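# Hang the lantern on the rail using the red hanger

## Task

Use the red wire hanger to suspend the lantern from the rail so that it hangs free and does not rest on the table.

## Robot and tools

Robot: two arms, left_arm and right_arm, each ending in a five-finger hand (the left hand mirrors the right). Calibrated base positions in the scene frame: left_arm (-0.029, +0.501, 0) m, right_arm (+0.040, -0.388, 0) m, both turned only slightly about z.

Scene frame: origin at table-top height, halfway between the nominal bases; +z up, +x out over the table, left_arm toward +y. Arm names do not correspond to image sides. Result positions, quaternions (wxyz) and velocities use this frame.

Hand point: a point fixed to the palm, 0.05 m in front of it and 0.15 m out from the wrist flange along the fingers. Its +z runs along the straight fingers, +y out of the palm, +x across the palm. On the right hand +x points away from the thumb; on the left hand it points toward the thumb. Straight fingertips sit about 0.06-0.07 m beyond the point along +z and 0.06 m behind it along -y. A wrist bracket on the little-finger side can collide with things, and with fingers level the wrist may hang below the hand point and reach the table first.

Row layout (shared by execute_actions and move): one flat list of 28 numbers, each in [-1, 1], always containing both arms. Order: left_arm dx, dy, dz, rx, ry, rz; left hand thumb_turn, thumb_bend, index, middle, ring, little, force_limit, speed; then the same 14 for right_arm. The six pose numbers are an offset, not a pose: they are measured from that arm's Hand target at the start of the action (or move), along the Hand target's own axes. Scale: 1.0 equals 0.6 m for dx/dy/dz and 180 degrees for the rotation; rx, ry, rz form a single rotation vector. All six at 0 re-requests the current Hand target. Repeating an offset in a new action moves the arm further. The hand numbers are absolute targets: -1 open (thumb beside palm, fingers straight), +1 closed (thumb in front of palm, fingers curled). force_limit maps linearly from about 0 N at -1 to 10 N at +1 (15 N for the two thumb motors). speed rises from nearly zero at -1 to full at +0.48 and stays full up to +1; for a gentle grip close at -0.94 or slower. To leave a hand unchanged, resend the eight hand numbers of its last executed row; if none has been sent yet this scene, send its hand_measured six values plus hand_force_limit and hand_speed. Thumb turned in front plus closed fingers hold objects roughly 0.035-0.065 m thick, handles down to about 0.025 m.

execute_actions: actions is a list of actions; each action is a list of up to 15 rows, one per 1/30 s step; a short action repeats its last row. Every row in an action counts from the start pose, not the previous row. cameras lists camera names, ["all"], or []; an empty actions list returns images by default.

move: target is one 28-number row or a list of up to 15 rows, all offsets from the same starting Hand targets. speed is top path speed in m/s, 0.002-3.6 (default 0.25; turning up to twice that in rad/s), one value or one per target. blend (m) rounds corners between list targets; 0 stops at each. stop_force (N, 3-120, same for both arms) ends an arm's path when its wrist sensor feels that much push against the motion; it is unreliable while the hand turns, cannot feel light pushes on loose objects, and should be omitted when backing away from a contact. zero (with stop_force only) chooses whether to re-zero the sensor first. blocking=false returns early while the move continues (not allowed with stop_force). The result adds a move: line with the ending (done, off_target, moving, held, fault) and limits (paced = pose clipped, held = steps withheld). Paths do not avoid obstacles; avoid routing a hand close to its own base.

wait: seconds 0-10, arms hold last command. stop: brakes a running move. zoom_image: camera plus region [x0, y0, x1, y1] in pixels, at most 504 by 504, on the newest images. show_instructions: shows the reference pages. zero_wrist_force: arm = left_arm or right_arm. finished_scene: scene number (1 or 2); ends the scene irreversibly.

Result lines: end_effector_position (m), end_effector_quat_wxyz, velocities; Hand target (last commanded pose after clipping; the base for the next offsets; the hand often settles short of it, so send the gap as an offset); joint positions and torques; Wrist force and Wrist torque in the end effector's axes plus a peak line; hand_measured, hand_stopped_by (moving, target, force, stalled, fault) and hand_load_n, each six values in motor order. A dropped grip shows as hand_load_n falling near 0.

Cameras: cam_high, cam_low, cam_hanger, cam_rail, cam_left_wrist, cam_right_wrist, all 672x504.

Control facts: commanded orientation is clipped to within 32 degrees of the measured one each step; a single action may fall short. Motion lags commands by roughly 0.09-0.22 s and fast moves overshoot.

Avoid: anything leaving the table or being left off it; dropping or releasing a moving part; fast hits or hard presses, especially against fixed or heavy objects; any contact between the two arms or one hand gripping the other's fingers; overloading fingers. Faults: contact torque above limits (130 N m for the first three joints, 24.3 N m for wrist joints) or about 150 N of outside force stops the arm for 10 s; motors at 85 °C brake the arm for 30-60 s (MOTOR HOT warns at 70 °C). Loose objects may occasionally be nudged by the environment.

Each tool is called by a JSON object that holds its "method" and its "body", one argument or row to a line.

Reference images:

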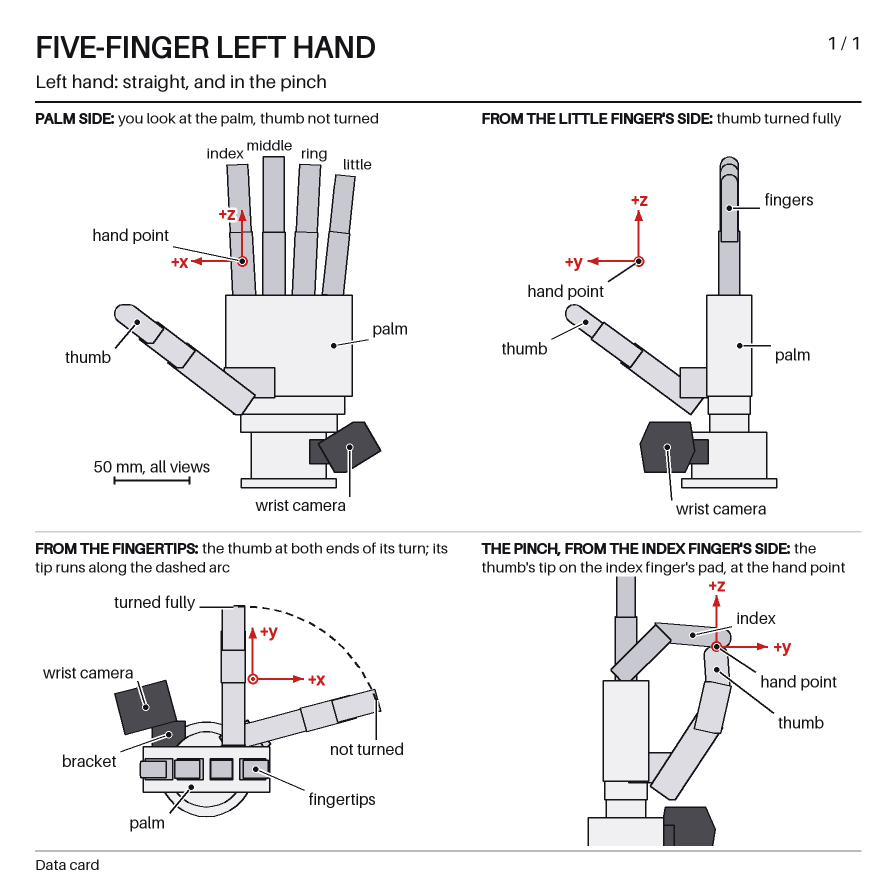

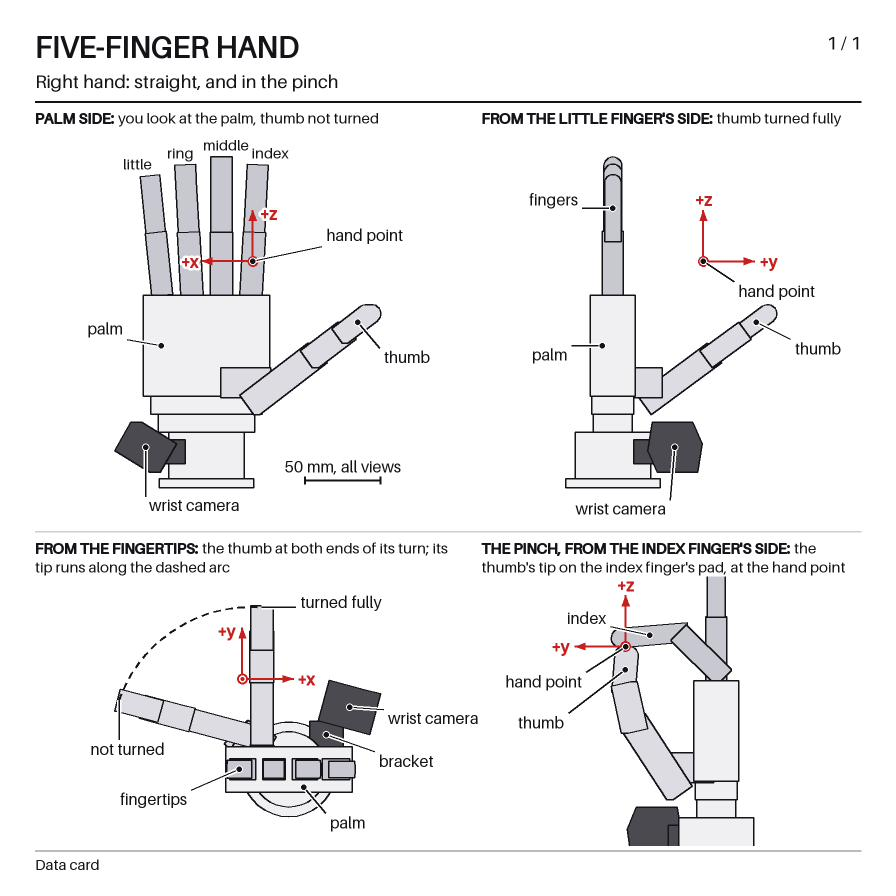

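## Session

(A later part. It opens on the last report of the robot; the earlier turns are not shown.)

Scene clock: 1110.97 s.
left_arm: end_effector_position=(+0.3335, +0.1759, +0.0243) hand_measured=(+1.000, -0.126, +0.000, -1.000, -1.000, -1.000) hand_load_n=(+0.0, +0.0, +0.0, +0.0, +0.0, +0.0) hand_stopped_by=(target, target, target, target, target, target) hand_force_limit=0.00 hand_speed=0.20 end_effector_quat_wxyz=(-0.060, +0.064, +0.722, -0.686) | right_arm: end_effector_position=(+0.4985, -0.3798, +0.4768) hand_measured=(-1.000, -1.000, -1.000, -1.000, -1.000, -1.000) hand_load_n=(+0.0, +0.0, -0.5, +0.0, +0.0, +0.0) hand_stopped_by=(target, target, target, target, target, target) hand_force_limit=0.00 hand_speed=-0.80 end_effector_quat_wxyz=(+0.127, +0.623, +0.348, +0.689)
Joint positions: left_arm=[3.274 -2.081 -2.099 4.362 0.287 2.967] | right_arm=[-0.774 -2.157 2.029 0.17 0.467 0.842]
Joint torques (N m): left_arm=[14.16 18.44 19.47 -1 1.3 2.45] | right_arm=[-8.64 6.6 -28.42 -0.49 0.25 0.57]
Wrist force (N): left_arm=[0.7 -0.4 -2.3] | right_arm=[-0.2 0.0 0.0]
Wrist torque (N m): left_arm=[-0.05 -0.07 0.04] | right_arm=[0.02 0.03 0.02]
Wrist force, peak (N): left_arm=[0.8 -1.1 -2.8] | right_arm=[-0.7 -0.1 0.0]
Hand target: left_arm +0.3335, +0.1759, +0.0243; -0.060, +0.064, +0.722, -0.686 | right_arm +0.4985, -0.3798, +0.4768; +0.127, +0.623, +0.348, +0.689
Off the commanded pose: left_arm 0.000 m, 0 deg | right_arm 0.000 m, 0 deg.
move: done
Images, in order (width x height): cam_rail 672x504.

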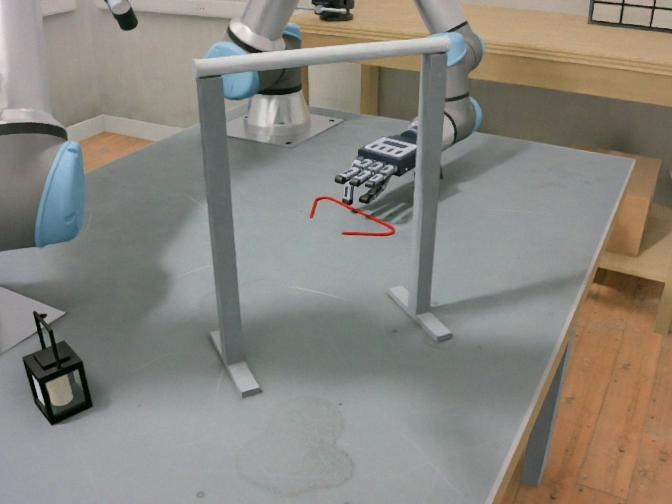

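{"method": "move", "body": {
  "target": [
    [0,0,0,0,0.03,0,1,-0.125,0.0,-1,-1,-1,0.0,0.2,0,0,0,0,0,0,-1,-1,-1,-1,-1,-1,0,-0.8],
    [0,0.0233,0.0012,0,0.03,0,1,-0.125,0.0,-1,-1,-1,0.0,0.2,0,0,0,0,0,0,-1,-1,-1,-1,-1,-1,0,-0.8]
  ],
  "speed": [0.1,0.02],
  "stop_force": 5,
  "cameras": ["cam_rail"]
}}

{"method": "zoom_image", "body": {
  "camera": "cam_rail",
  "region": [325, 185, 375, 225]
}}

Scene clock: 1127.97 s.
left_arm: end_effector_position=(+0.3335, +0.1759, +0.0103) hand_measured=(+1.000, -0.126, +0.000, -1.000, -1.000, -1.000) hand_load_n=(+0.0, +0.0, +0.0, +0.0, +0.0, +0.0) hand_stopped_by=(target, target, target, target, target, target) hand_force_limit=0.00 hand_speed=0.20 end_effector_quat_wxyz=(-0.094, +0.096, +0.719, -0.682) | right_arm: end_effector_position=(+0.4985, -0.3798, +0.4768) hand_measured=(-1.000, -1.000, -1.000, -1.000, -1.000, -1.000) hand_load_n=(+0.0, +0.0, +0.0, +0.0, +0.0, +0.0) hand_stopped_by=(target, target, target, target, target, target) hand_force_limit=0.00 hand_speed=-0.80 end_effector_quat_wxyz=(+0.127, +0.623, +0.348, +0.689)
Joint positions: left_arm=[3.25 -2.151 -2.021 4.318 0.358 3] | right_arm=[-0.774 -2.157 2.029 0.17 0.467 0.842]
Joint torques (N m): left_arm=[-15.87 21.31 4.74 1.13 1.3 -1.92] | right_arm=[-8.46 6.54 -28.13 -0.57 0.29 0.76]
Wrist force (N): left_arm=[0.7 0.0 -2.1] | right_arm=[-0.3 0.0 -0.1]
Wrist torque (N m): left_arm=[-0.02 -0.10 0.02] | right_arm=[0.02 0.05 0.01]
Wrist force, peak (N): left_arm=[0.4 -0.4 -2.5] | right_arm=[-0.7 0.0 -0.1]
Hand target: left_arm +0.3335, +0.1759, +0.0103; -0.094, +0.096, +0.719, -0.682 | right_arm +0.4985, -0.3798, +0.4768; +0.127, +0.623, +0.348, +0.689
Off the commanded pose: left_arm 0.000 m, 0 deg | right_arm 0.000 m, 0 deg.
move: done
Images, in order (width x height): cam_rail 672x504.

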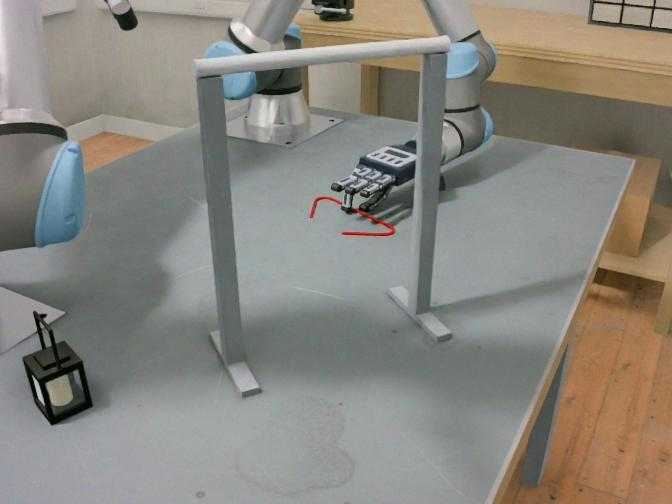

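Scaled by 10.080 from the camera's 672x504 image, which has a finer 960x720 frame.

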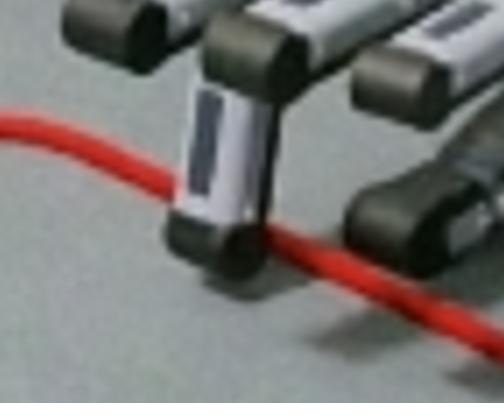

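{"method": "move", "body": {
  "target": [
    [0,0,-0.0067,0,0,0,1,-0.125,0.0,-1,-1,-1,0.0,0.2,0,0,0,0,0,0,-1,-1,-1,-1,-1,-1,0,-0.8],
    [0,0,-0.0067,0,0,0,1,-0.125,0.45,-1,-1,-1,0.0,-0.85,0,0,0,0,0,0,-1,-1,-1,-1,-1,-1,0,-0.8]
  ],
  "speed": [0.03,0.02],
  "cameras": ["cam_rail"]
}}

{"method": "zoom_image", "body": {
  "camera": "cam_rail",
  "region": [325, 185, 375, 225]
}}

Scene clock: 1140.20 s.
left_arm: end_effector_position=(+0.3345, +0.1798, +0.0105) hand_measured=(+1.000, -0.126, +0.192, -1.000, -1.000, -1.000) hand_load_n=(+0.0, +0.0, +4.5, +0.0, +0.0, +0.0) hand_stopped_by=(target, target, force, target, target, target) hand_force_limit=0.00 hand_speed=-0.85 end_effector_quat_wxyz=(-0.094, +0.096, +0.719, -0.682) | right_arm: end_effector_position=(+0.4985, -0.3798, +0.4768) hand_measured=(-1.000, -1.000, -1.000, -1.000, -1.000, -1.000) hand_load_n=(+0.0, +0.0, +0.0, +0.0, +0.0, +0.0) hand_stopped_by=(target, target, target, target, target, target) hand_force_limit=0.00 hand_speed=-0.80 end_effector_quat_wxyz=(+0.127, +0.623, +0.348, +0.689)
Joint positions: left_arm=[3.259 -2.151 -2.02 4.313 0.366 3.003] | right_arm=[-0.774 -2.157 2.029 0.17 0.467 0.842]
Joint torques (N m): left_arm=[15.23 21.71 18.53 -0.1 1.39 2.64] | right_arm=[-8.58 6.23 -28.09 -0.56 0.34 0.8]
Wrist force (N): left_arm=[0.5 -5.4 0.2] | right_arm=[-0.4 0.0 0.0]
Wrist torque (N m): left_arm=[-0.06 -0.05 0.04] | right_arm=[0.02 0.05 0.01]
Wrist force, peak (N): left_arm=[0.7 -5.7 0.2] | right_arm=[-0.7 0.1 0.0]
Hand target: left_arm +0.3345, +0.1798, +0.0105; -0.094, +0.096, +0.719, -0.682 | right_arm +0.4985, -0.3798, +0.4768; +0.127, +0.623, +0.348, +0.689
Off the commanded pose: left_arm 0.000 m, 0 deg | right_arm 0.000 m, 0 deg.
move: done
Images, in order (width x height): cam_rail 672x504.

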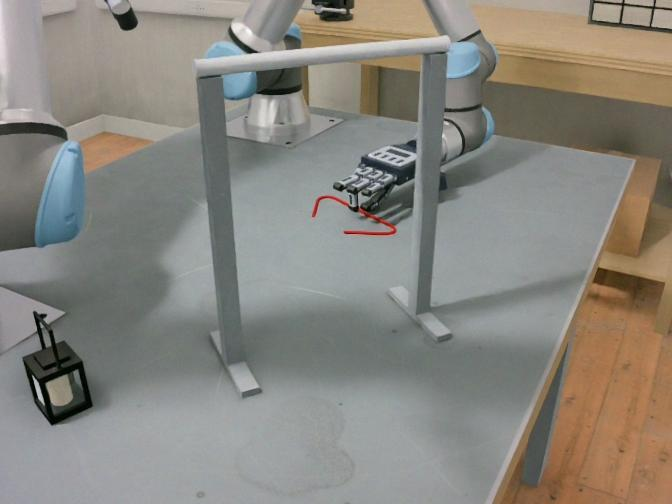

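Scaled by 10.080 from the camera's 672x504 image, which has a finer 960x720 frame.

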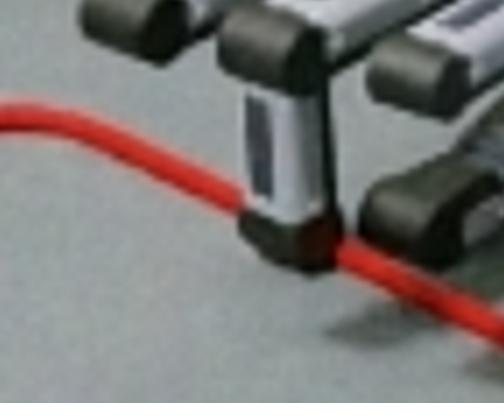

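{"method": "move", "body": {
  "target": [0,0,0,0,0,0,1,-0.125,0.5,-1,-1,-1,0.5,-0.8,0,0,0,0,0,0,-1,-1,-1,-1,-1,-1,0,-0.8],
  "speed": 0.03,
  "cameras": ["cam_rail"]
}}

{"method": "zoom_image", "body": {
  "camera": "cam_rail",
  "region": [295, 170, 405, 250]
}}

Scene clock: 1148.70 s.
left_arm: end_effector_position=(+0.3345, +0.1798, +0.0105) hand_measured=(+1.000, -0.126, +0.208, -1.000, -1.000, -1.000) hand_load_n=(+0.0, +0.0, +7.0, +0.0, +0.0, +0.0) hand_stopped_by=(target, target, force, target, target, target) hand_force_limit=0.50 hand_speed=-0.80 end_effector_quat_wxyz=(-0.094, +0.096, +0.719, -0.682) | right_arm: end_effector_position=(+0.4985, -0.3798, +0.4768) hand_measured=(-1.000, -1.000, -1.000, -1.000, -1.000, -1.000) hand_load_n=(+0.0, +0.0, +0.0, +0.0, +0.0, +0.0) hand_stopped_by=(target, target, target, target, target, target) hand_force_limit=0.00 hand_speed=-0.80 end_effector_quat_wxyz=(+0.127, +0.623, +0.348, +0.689)
Joint positions: left_arm=[3.259 -2.151 -2.02 4.313 0.366 3.003] | right_arm=[-0.774 -2.157 2.029 0.17 0.467 0.842]
Joint torques (N m): left_arm=[16.09 21.96 18.85 1.32 1.52 2.49] | right_arm=[-8.77 6.21 -28.22 -0.67 0.38 0.85]
Wrist force (N): left_arm=[0.9 -7.4 1.1] | right_arm=[-0.3 -0.1 0.0]
Wrist torque (N m): left_arm=[-0.05 -0.08 0.06] | right_arm=[-0.01 0.05 0.01]
Wrist force, peak (N): left_arm=[0.8 -7.6 1.2] | right_arm=[-0.7 0.0 0.0]
Hand target: left_arm +0.3345, +0.1798, +0.0105; -0.094, +0.096, +0.719, -0.682 | right_arm +0.4985, -0.3798, +0.4768; +0.127, +0.623, +0.348, +0.689
Off the commanded pose: left_arm 0.000 m, 0 deg | right_arm 0.000 m, 0 deg.
move: done
Images, in order (width x height): cam_rail 672x504.

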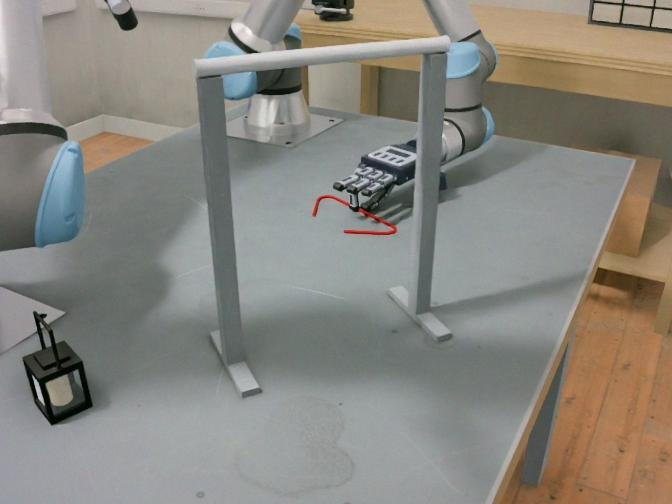

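Scaled by 4.582 from the camera's 672x504 image, which has a finer 960x720 frame.

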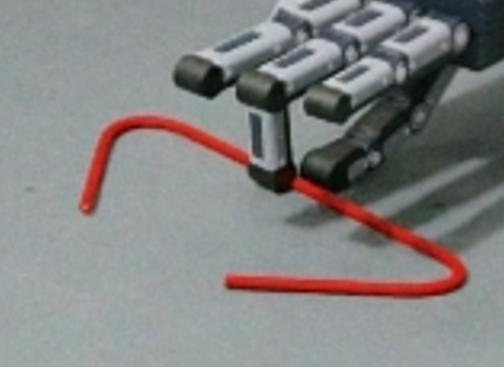

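{"method": "move", "body": {
  "target": [
    [0,-0.0012,0,0,0,0,1,-0.125,0.5,-1,-1,-1,0.5,-0.8,0,0,0,0,0,0,-1,-1,-1,-1,-1,-1,0,-0.8],
    [0,-0.0012,0,0,0,0,1,-0.125,0.45,-1,-1,-1,0.5,-0.8,0,0,0,0,0,0,-1,-1,-1,-1,-1,-1,0,-0.8]
  ],
  "speed": 0.02,
  "cameras": ["cam_rail"]
}}

{"method": "zoom_image", "body": {
  "camera": "cam_rail",
  "region": [295, 170, 405, 250]
}}

Scene clock: 1154.67 s.
left_arm: end_effector_position=(+0.3346, +0.1798, +0.0112) hand_measured=(+1.000, -0.126, +0.260, -1.000, -1.000, -1.000) hand_load_n=(-0.5, +1.5, +12.5, +0.0, +0.0, +0.0) hand_stopped_by=(target, target, force, target, target, target) hand_force_limit=0.50 hand_speed=-0.80 end_effector_quat_wxyz=(-0.094, +0.096, +0.719, -0.682) | right_arm: end_effector_position=(+0.4985, -0.3798, +0.4768) hand_measured=(-1.000, -1.000, -1.000, -1.000, -1.000, -1.000) hand_load_n=(+0.0, +0.0, +0.0, +0.0, +0.0, +0.0) hand_stopped_by=(target, target, target, target, target, target) hand_force_limit=0.00 hand_speed=-0.80 end_effector_quat_wxyz=(+0.127, +0.623, +0.348, +0.689)
Joint positions: left_arm=[3.259 -2.149 -2.02 4.312 0.366 3.003] | right_arm=[-0.774 -2.157 2.029 0.17 0.467 0.842]
Joint torques (N m): left_arm=[-7.19 47.21 18.23 -1.4 -1.19 -0.41] | right_arm=[-8.72 5.56 -27.71 -0.68 0.36 0.84]
Wrist force (N): left_arm=[0.5 -1.1 -2.5] | right_arm=[-0.4 0.1 0.0]
Wrist torque (N m): left_arm=[-0.03 -0.06 0.02] | right_arm=[0.03 0.06 0.01]
Wrist force, peak (N): left_arm=[0.6 -7.9 1.2] | right_arm=[-0.7 0.1 0.0]
Hand target: left_arm +0.3345, +0.1797, +0.0112; -0.094, +0.096, +0.719, -0.682 | right_arm +0.4985, -0.3798, +0.4768; +0.127, +0.623, +0.348, +0.689
Off the commanded pose: left_arm 0.000 m, 0 deg | right_arm 0.000 m, 0 deg.
move: done
Images, in order (width x height): cam_rail 672x504.

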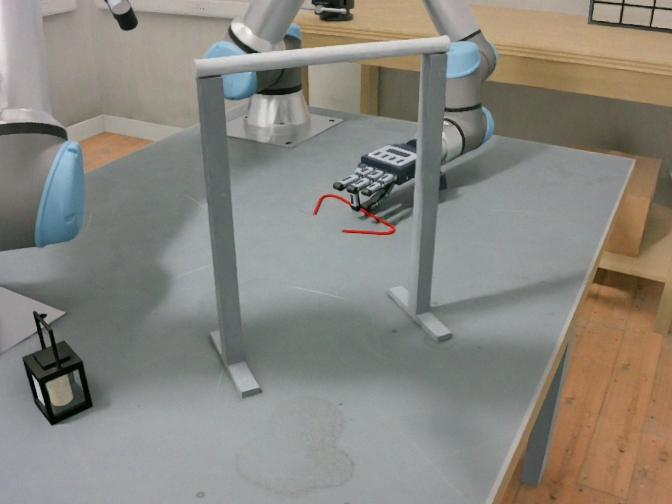

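Scaled by 4.582 from the camera's 672x504 image, which has a finer 960x720 frame.

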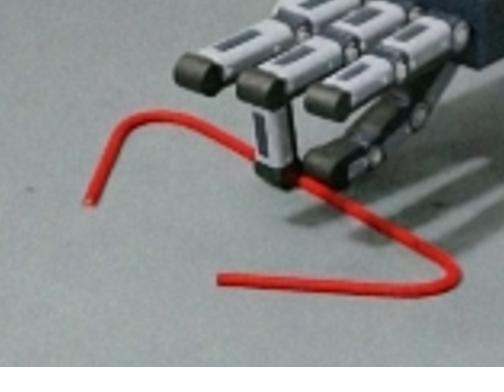

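{"method": "move", "body": {
  "target": [
    [0,-0.0832,-0.0043,0,0,0,1,-0.125,0.26,-1,-1,-1,0.0,0.2,0,0,0,0,0,0,-1,-1,-1,-1,-1,-1,0,-0.8],
    [0,-0.0832,-0.0043,0,0,0.361,0.76,-0.13,0.0,-1,-1,-1,0.0,0.4,0,0,0,0,0,0,-1,-1,-1,-1,-1,-1,0,-0.8]
  ],
  "speed": [0.1,0.4],
  "cameras": ["cam_rail","cam_hanger","cam_left_wrist","cam_high"]
}}

{"method": "zoom_image", "body": {
  "camera": "cam_hanger",
  "region": [340, 180, 560, 400]
}}

Scene clock: 1354.43 s.
left_arm: end_effector_position=(+0.3348, +0.1797, +0.0612) hand_measured=(+0.760, -0.130, +0.000, -1.000, -1.000, -1.000) hand_load_n=(+0.5, +0.0, +0.0, +0.0, +0.0, +0.0) hand_stopped_by=(target, target, target, target, target, target) hand_force_limit=0.00 hand_speed=0.40 end_effector_quat_wxyz=(-0.287, -0.467, -0.555, +0.626) | right_arm: end_effector_position=(+0.4985, -0.3798, +0.4768) hand_measured=(-1.000, -1.000, -1.000, -1.000, -1.000, -1.000) hand_load_n=(+0.0, +0.0, +0.0, +0.0, +0.0, +0.0) hand_stopped_by=(target, target, target, target, target, target) hand_force_limit=0.00 hand_speed=-0.80 end_effector_quat_wxyz=(+0.127, +0.623, +0.348, +0.689)
Joint positions: left_arm=[3.327 -1.94 -2.212 4.274 0.434 4.161] | right_arm=[-0.774 -2.157 2.029 0.17 0.467 0.842]
Joint torques (N m): left_arm=[14.98 13.52 18.3 -1.51 1.36 2.43] | right_arm=[-8.26 5.96 -28.16 -0.7 0.47 1.05]
Wrist force (N): left_arm=[0.5 0.0 -1.9] | right_arm=[-0.2 0.0 -0.1]
Wrist torque (N m): left_arm=[0.03 0.21 -0.06] | right_arm=[0.01 0.03 0.02]
Wrist force, peak (N): left_arm=[0.5 -1.3 -2.5] | right_arm=[-0.6 0.0 -0.2]
Hand target: left_arm +0.3348, +0.1797, +0.0612; -0.287, -0.467, -0.555, +0.626 | right_arm +0.4985, -0.3798, +0.4768; +0.127, +0.623, +0.348, +0.689
Off the commanded pose: left_arm 0.000 m, 0 deg | right_arm 0.000 m, 0 deg.
move: done
Images, in order (width x height): cam_high 672x504, cam_hanger 672x504, cam_rail 672x504, cam_left_wrist 672x504.

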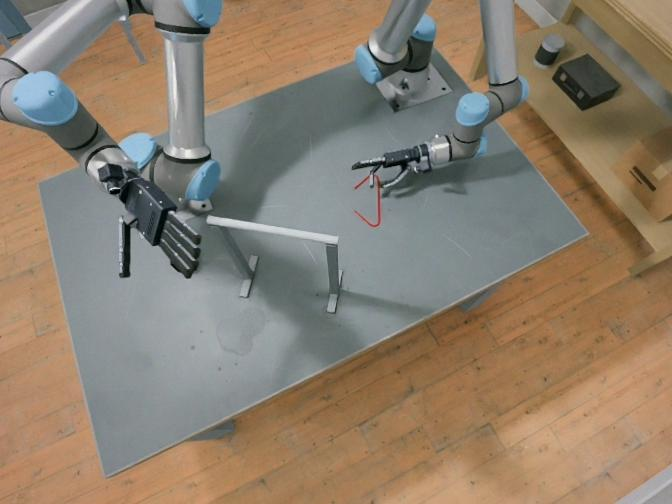

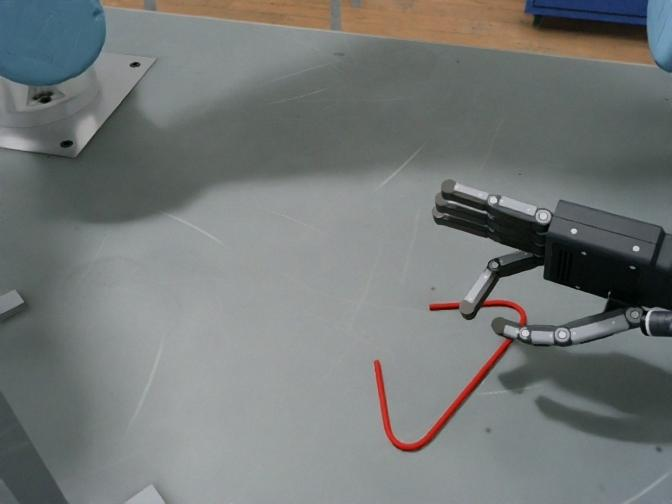

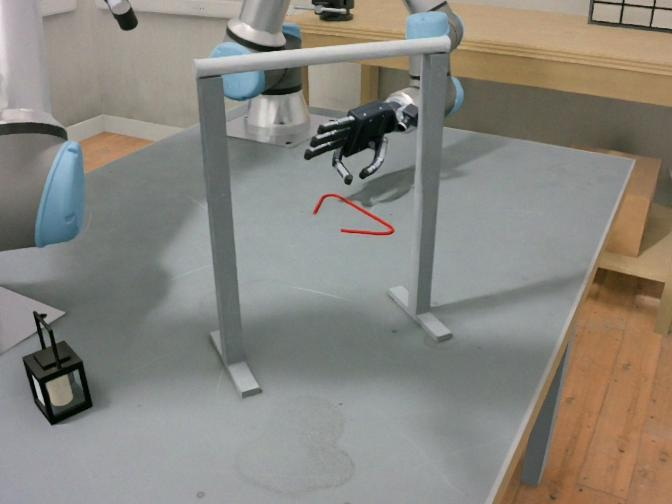

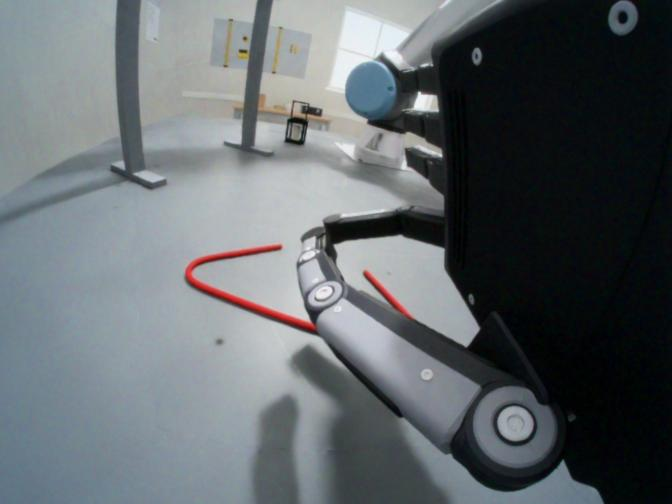

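Scaled by 2.291 from the camera's 672x504 image, which has a finer 960x720 frame.

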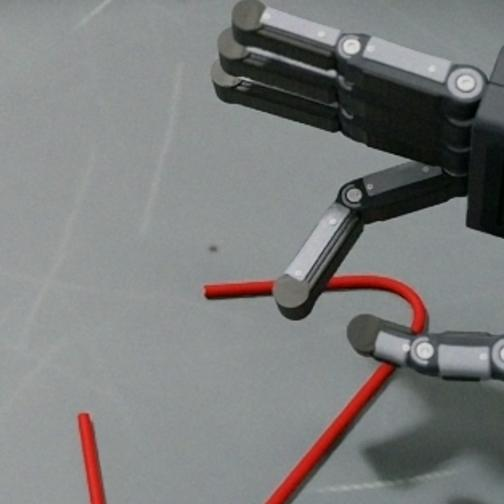

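{"method": "zoom_image", "body": {
  "camera": "cam_high",
  "region": [340, 140, 440, 240]
}}

{"method": "zoom_image", "body": {
  "camera": "cam_rail",
  "region": [290, 140, 410, 250]
}}

Scaled by 5.040 from the camera's 672x504 image, which has a finer 960x720 frame.

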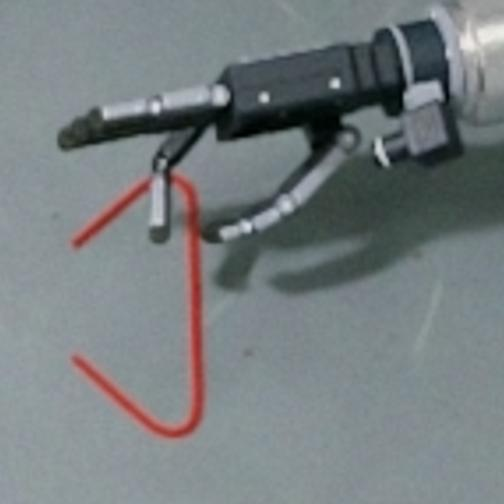

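Scaled by 4.200 from the camera's 672x504 image, which has a finer 960x720 frame.

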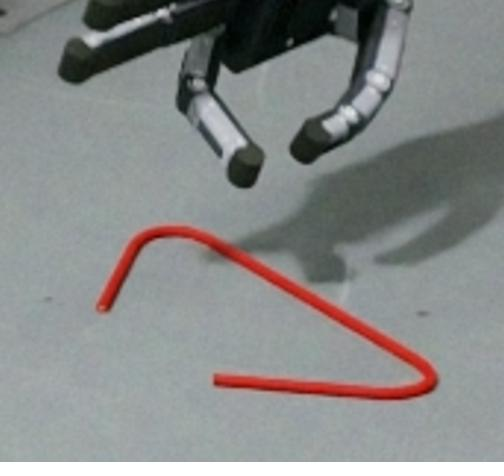

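{"method": "move", "body": {
  "target": [0.0402,0.069,-0.007,0.0443,0.0207,0.0025,0.76,-0.13,0,-1,-1,-1,0,0.4,0,0,0,0,0,0,-1,-1,-1,-1,-1,-1,0,-0.8],
  "speed": 0.15,
  "cameras": ["cam_rail","cam_hanger","cam_left_wrist"]
}}

{"method": "zoom_image", "body": {
  "camera": "cam_hanger",
  "region": [380, 280, 580, 460]
}}

{"method": "zoom_image", "body": {
  "camera": "cam_rail",
  "region": [290, 150, 410, 250]
}}

Scene clock: 1420.67 s.
left_arm: end_effector_position=(+0.3625, +0.1785, +0.0220) hand_measured=(+0.760, -0.130, +0.000, -1.000, -1.000, -1.000) hand_load_n=(+0.0, +0.0, +0.0, +0.0, +0.0, +0.0) hand_stopped_by=(target, target, target, target, target, target) hand_force_limit=0.00 hand_speed=0.40 end_effector_quat_wxyz=(-0.238, -0.508, -0.517, +0.647) | right_arm: end_effector_position=(+0.4985, -0.3798, +0.4768) hand_measured=(-1.000, -1.000, -1.000, -1.000, -1.000, -1.000) hand_load_n=(+0.0, +0.0, +0.0, +0.0, +0.0, +0.0) hand_stopped_by=(target, target, target, target, target, target) hand_force_limit=0.00 hand_speed=-0.80 end_effector_quat_wxyz=(+0.127, +0.623, +0.348, +0.689)
Joint positions: left_arm=[3.285 -2.137 -2.024 4.257 0.544 4.188] | right_arm=[-0.774 -2.157 2.029 0.17 0.467 0.842]
Joint torques (N m): left_arm=[-16.48 21.5 18.31 -1.88 1.37 2.64] | right_arm=[-8.19 5.67 -27.42 -0.84 0.52 1.03]
Wrist force (N): left_arm=[0.7 0.3 -1.8] | right_arm=[-0.2 -0.1 -0.2]
Wrist torque (N m): left_arm=[0.04 0.10 -0.04] | right_arm=[0.00 0.04 0.01]
Wrist force, peak (N): left_arm=[0.8 -0.1 -2.3] | right_arm=[-0.5 -0.2 0.2]
Hand target: left_arm +0.3626, +0.1785, +0.0220; -0.238, -0.508, -0.517, +0.647 | right_arm +0.4985, -0.3798, +0.4768; +0.127, +0.623, +0.348, +0.689
Off the commanded pose: left_arm 0.000 m, 0 deg | right_arm 0.000 m, 0 deg.
move: done
Images, in order (width x height): cam_hanger 672x504, cam_rail 672x504, cam_left_wrist 672x504.

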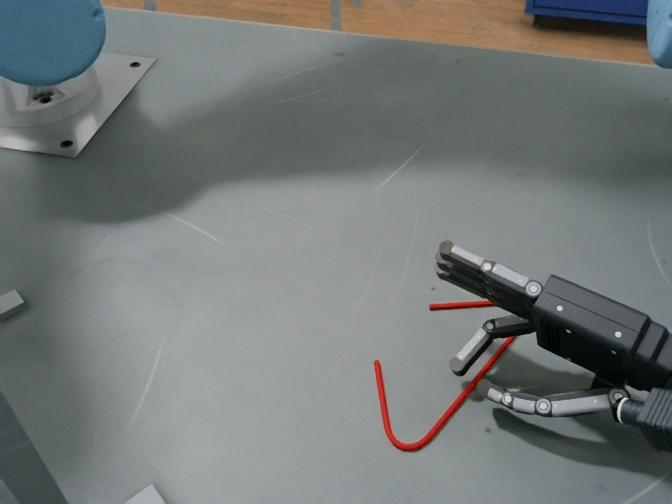

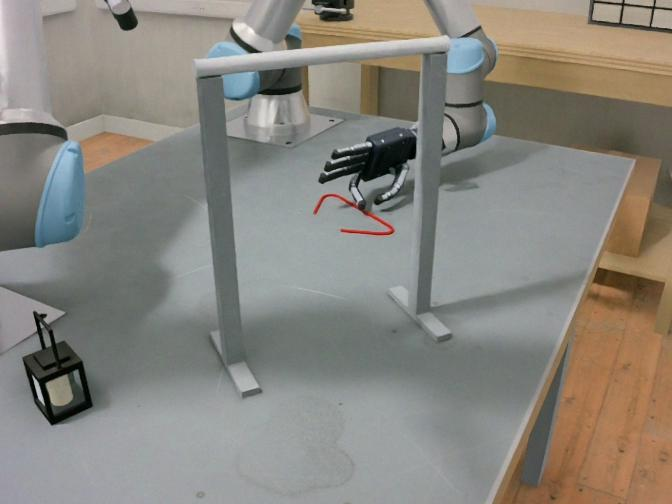

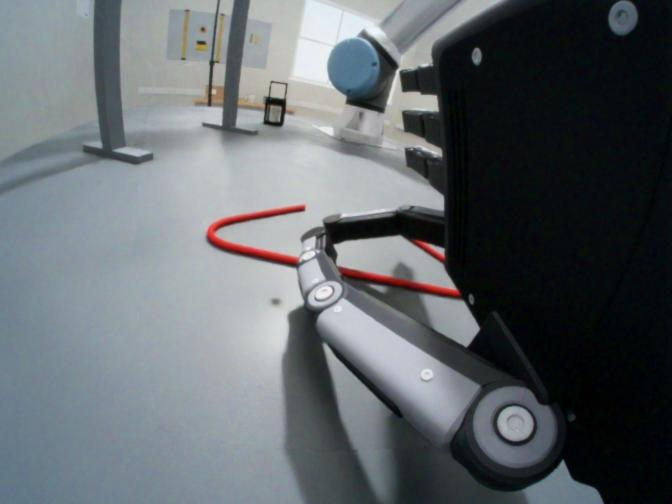

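Scaled by 2.520 from the camera's 672x504 image, which has a finer 960x720 frame.

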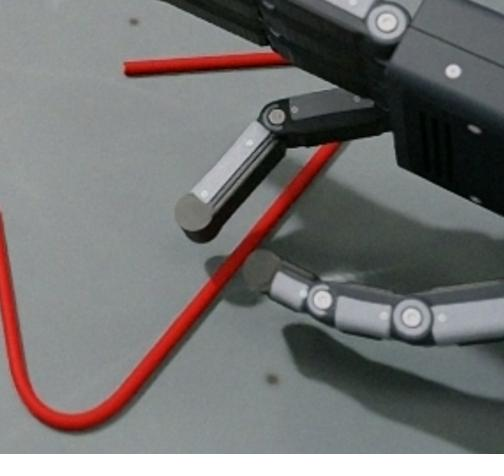

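Scaled by 4.200 from the camera's 672x504 image, which has a finer 960x720 frame.

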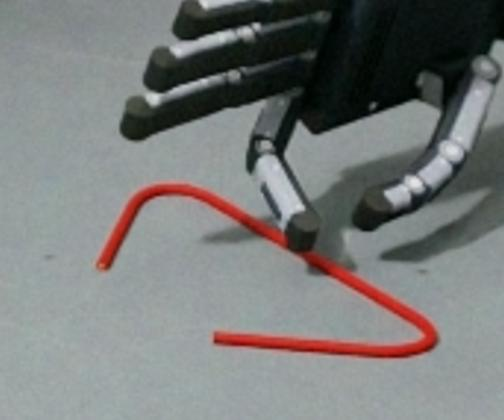

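{"method": "move", "body": {
  "target": [0.0211,0.00997,0.0012,0,0,0,0.76,-0.13,0,-1,-1,-1,0,0.4,0,0,0,0,0,0,-1,-1,-1,-1,-1,-1,0,-0.8],
  "speed": 0.01,
  "stop_force": 3,
  "cameras": ["cam_hanger"]
}}

{"method": "zoom_image", "body": {
  "camera": "cam_hanger",
  "region": [420, 340, 520, 420]
}}

Scene clock: 1430.43 s.
left_arm: end_effector_position=(+0.3625, +0.1784, +0.0095) hand_measured=(+0.760, -0.130, +0.000, -1.000, -1.000, -1.000) hand_load_n=(+0.0, +0.0, +0.0, +0.0, -0.5, -0.5) hand_stopped_by=(target, target, target, target, target, target) hand_force_limit=0.00 hand_speed=0.40 end_effector_quat_wxyz=(-0.238, -0.508, -0.517, +0.647) | right_arm: end_effector_position=(+0.4985, -0.3798, +0.4768) hand_measured=(-1.000, -1.000, -1.000, -1.000, -1.000, -1.000) hand_load_n=(+0.0, +0.0, +0.0, +0.0, +0.0, +0.0) hand_stopped_by=(target, target, target, target, target, target) hand_force_limit=0.00 hand_speed=-0.80 end_effector_quat_wxyz=(+0.127, +0.623, +0.348, +0.689)
Joint positions: left_arm=[3.285 -2.165 -2.025 4.287 0.545 4.188] | right_arm=[-0.774 -2.157 2.029 0.17 0.467 0.842]
Joint torques (N m): left_arm=[-14.43 45.78 13.19 -1.24 0.92 1.04] | right_arm=[-8.25 5.15 -28.56 -0.84 0.58 1.14]
Wrist force (N): left_arm=[-2.3 -1.7 -2.0] | right_arm=[-0.3 -0.1 0.0]
Wrist torque (N m): left_arm=[-0.02 0.05 -0.03] | right_arm=[0.00 0.04 0.01]
Wrist force, peak (N): left_arm=[-5.5 -3.5 -2.4] | right_arm=[-0.7 -0.1 0.0]
Hand target: left_arm +0.3626, +0.1785, +0.0095; -0.238, -0.508, -0.517, +0.647 (not the last commanded pose) | right_arm +0.4985, -0.3798, +0.4768; +0.127, +0.623, +0.348, +0.689
Off the commanded pose: left_arm 0.002 m, 0 deg | right_arm 0.000 m, 0 deg.
move: contact (left_arm)
Images, in order (width x height): cam_hanger 672x504.

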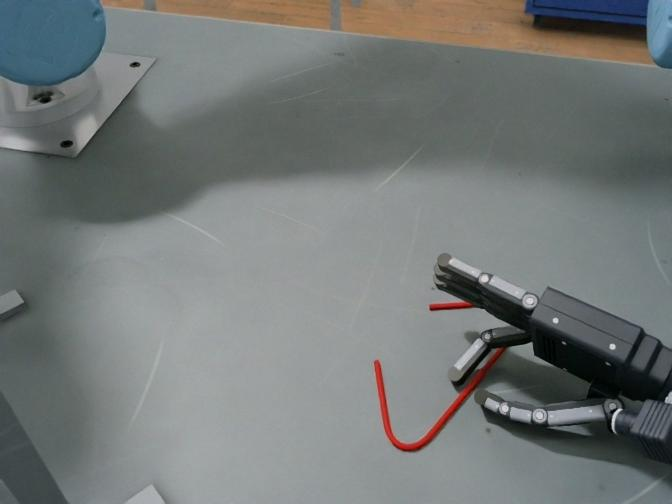

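Scaled by 5.040 from the camera's 672x504 image, which has a finer 960x720 frame.

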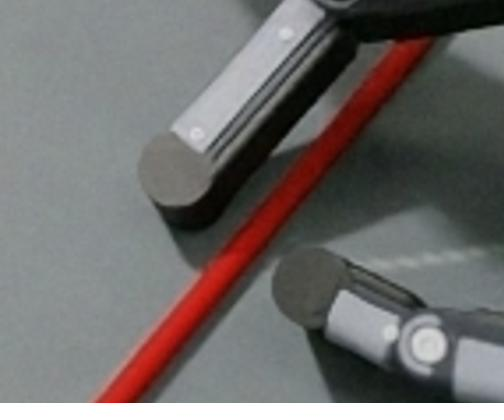

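{"method": "move", "body": {
  "target": [-0.0008,-0.0004,0,0,0,0,0.76,-0.13,0.5,-1,-1,-1,0.2,-0.85,0,0,0,0,0,0,-1,-1,-1,-1,-1,-1,0,-0.8],
  "speed": 0.03,
  "cameras": ["cam_hanger"]
}}

{"method": "zoom_image", "body": {
  "camera": "cam_hanger",
  "region": [420, 340, 520, 420]
}}

Scene clock: 1435.33 s.
left_arm: end_effector_position=(+0.3625, +0.1784, +0.0101) hand_measured=(+0.760, -0.130, +0.248, -1.000, -1.000, -1.000) hand_load_n=(+0.0, +1.0, +8.5, +0.0, +0.0, +0.0) hand_stopped_by=(target, target, force, target, target, target) hand_force_limit=0.20 hand_speed=-0.85 end_effector_quat_wxyz=(-0.238, -0.508, -0.517, +0.647) | right_arm: end_effector_position=(+0.4985, -0.3798, +0.4768) hand_measured=(-1.000, -1.000, -1.000, -1.000, -1.000, -1.000) hand_load_n=(+0.0, +0.0, +0.0, +0.0, +0.0, +0.0) hand_stopped_by=(target, target, target, target, target, target) hand_force_limit=0.00 hand_speed=-0.80 end_effector_quat_wxyz=(+0.127, +0.623, +0.348, +0.689)
Joint positions: left_arm=[3.285 -2.164 -2.025 4.285 0.545 4.188] | right_arm=[-0.774 -2.157 2.029 0.17 0.467 0.842]
Joint torques (N m): left_arm=[-16.11 46.35 15.44 -1.51 -1.02 -1.68] | right_arm=[-8.05 5.07 -27.59 -0.93 0.62 1.17]
Wrist force (N): left_arm=[-1.3 -1.2 -1.2] | right_arm=[-0.2 -0.1 0.1]
Wrist torque (N m): left_arm=[0.00 0.06 -0.01] | right_arm=[-0.02 0.04 0.01]
Wrist force, peak (N): left_arm=[-4.4 -3.3 0.6] | right_arm=[-0.7 -0.1 -0.2]
Hand target: left_arm +0.3625, +0.1784, +0.0101; -0.238, -0.508, -0.517, +0.647 | right_arm +0.4985, -0.3798, +0.4768; +0.127, +0.623, +0.348, +0.689
Off the commanded pose: left_arm 0.000 m, 0 deg | right_arm 0.000 m, 0 deg.
move: done
Images, in order (width x height): cam_hanger 672x504.

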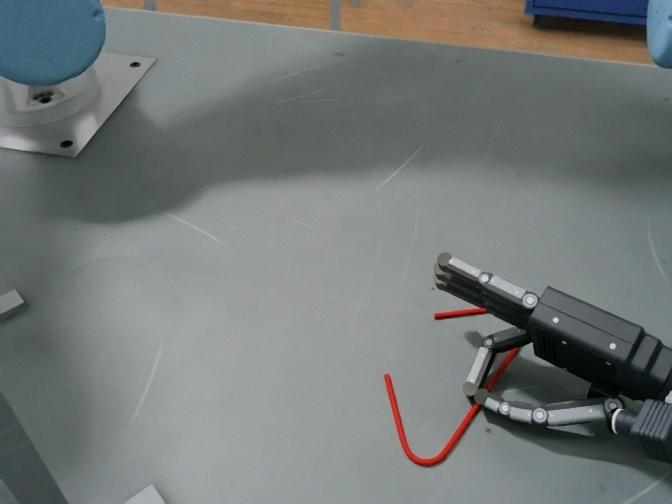

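Scaled by 5.040 from the camera's 672x504 image, which has a finer 960x720 frame.

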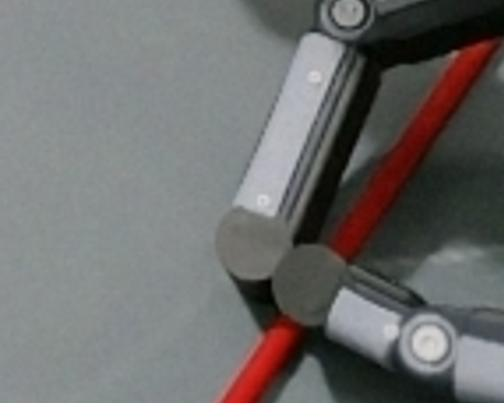

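{"method": "move", "body": {
  "target": [-0.0301,-0.0142,-0.0017,0,0,0,0.76,-0.13,0.5,-1,-1,-1,0.2,-0.85,0,0,0,0,0,0,-1,-1,-1,-1,-1,-1,0,-0.8],
  "speed": 0.03,
  "cameras": ["cam_hanger","cam_rail"]
}}

{"method": "zoom_image", "body": {
  "camera": "cam_hanger",
  "region": [380, 280, 540, 480]
}}

{"method": "zoom_image", "body": {
  "camera": "cam_rail",
  "region": [290, 150, 410, 250]
}}

Scene clock: 1444.20 s.
left_arm: end_effector_position=(+0.3626, +0.1784, +0.0299) hand_measured=(+0.760, -0.130, +0.248, -1.000, -1.000, -1.000) hand_load_n=(+0.0, +0.5, +8.0, -0.5, +0.0, +0.0) hand_stopped_by=(target, target, force, target, target, target) hand_force_limit=0.20 hand_speed=-0.85 end_effector_quat_wxyz=(-0.238, -0.508, -0.517, +0.647) | right_arm: end_effector_position=(+0.4985, -0.3798, +0.4768) hand_measured=(-1.000, -1.000, -1.000, -1.000, -1.000, -1.000) hand_load_n=(+0.0, +0.5, +0.0, +0.0, +0.0, +0.0) hand_stopped_by=(target, target, target, target, target, target) hand_force_limit=0.00 hand_speed=-0.80 end_effector_quat_wxyz=(+0.127, +0.623, +0.348, +0.689)
Joint positions: left_arm=[3.285 -2.119 -2.022 4.238 0.545 4.188] | right_arm=[-0.774 -2.157 2.029 0.17 0.467 0.842]
Joint torques (N m): left_arm=[-10.79 46.3 19.17 -1.57 -0.13 1.02] | right_arm=[-7.88 5.27 -27.47 -1.07 0.49 1.31]
Wrist force (N): left_arm=[0.6 0.2 -2.0] | right_arm=[-0.4 0.0 0.1]
Wrist torque (N m): left_arm=[0.04 0.11 -0.05] | right_arm=[0.00 0.06 0.01]
Wrist force, peak (N): left_arm=[-1.4 -1.3 -1.5] | right_arm=[-0.6 0.1 -0.2]
Hand target: left_arm +0.3626, +0.1784, +0.0301; -0.238, -0.508, -0.517, +0.647 | right_arm +0.4985, -0.3798, +0.4768; +0.127, +0.623, +0.348, +0.689
Off the commanded pose: left_arm 0.000 m, 0 deg | right_arm 0.000 m, 0 deg.
move: done
Images, in order (width x height): cam_hanger 672x504, cam_rail 672x504.

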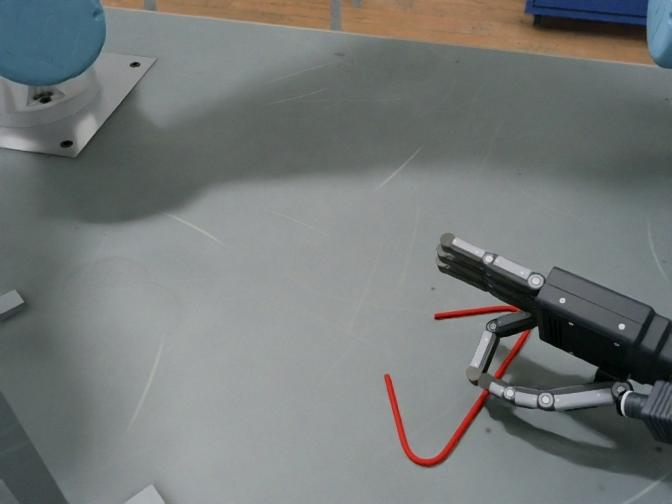

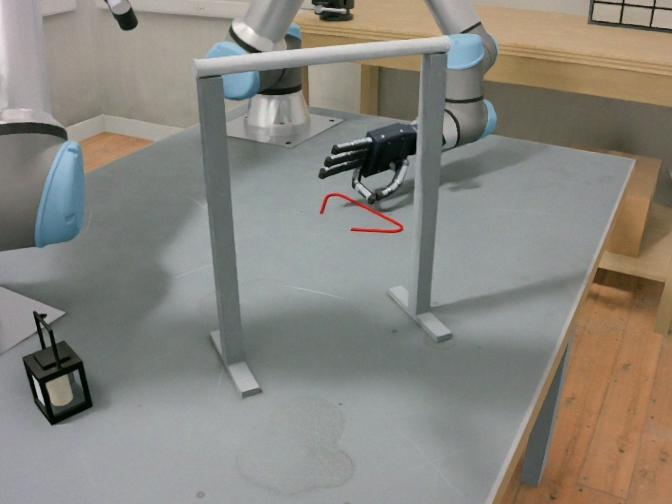

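Scaled by 2.520 from the camera's 672x504 image, which has a finer 960x720 frame.

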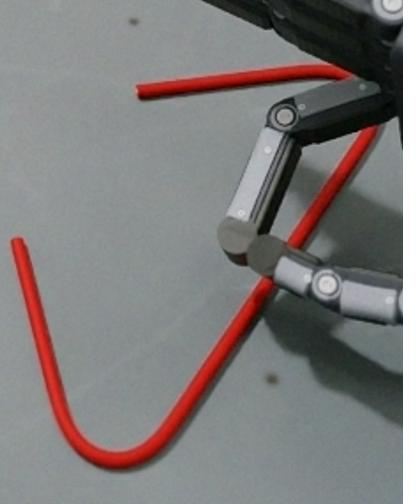

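Scaled by 4.200 from the camera's 672x504 image, which has a finer 960x720 frame.

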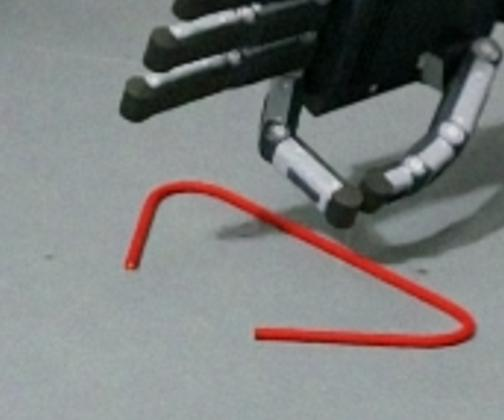

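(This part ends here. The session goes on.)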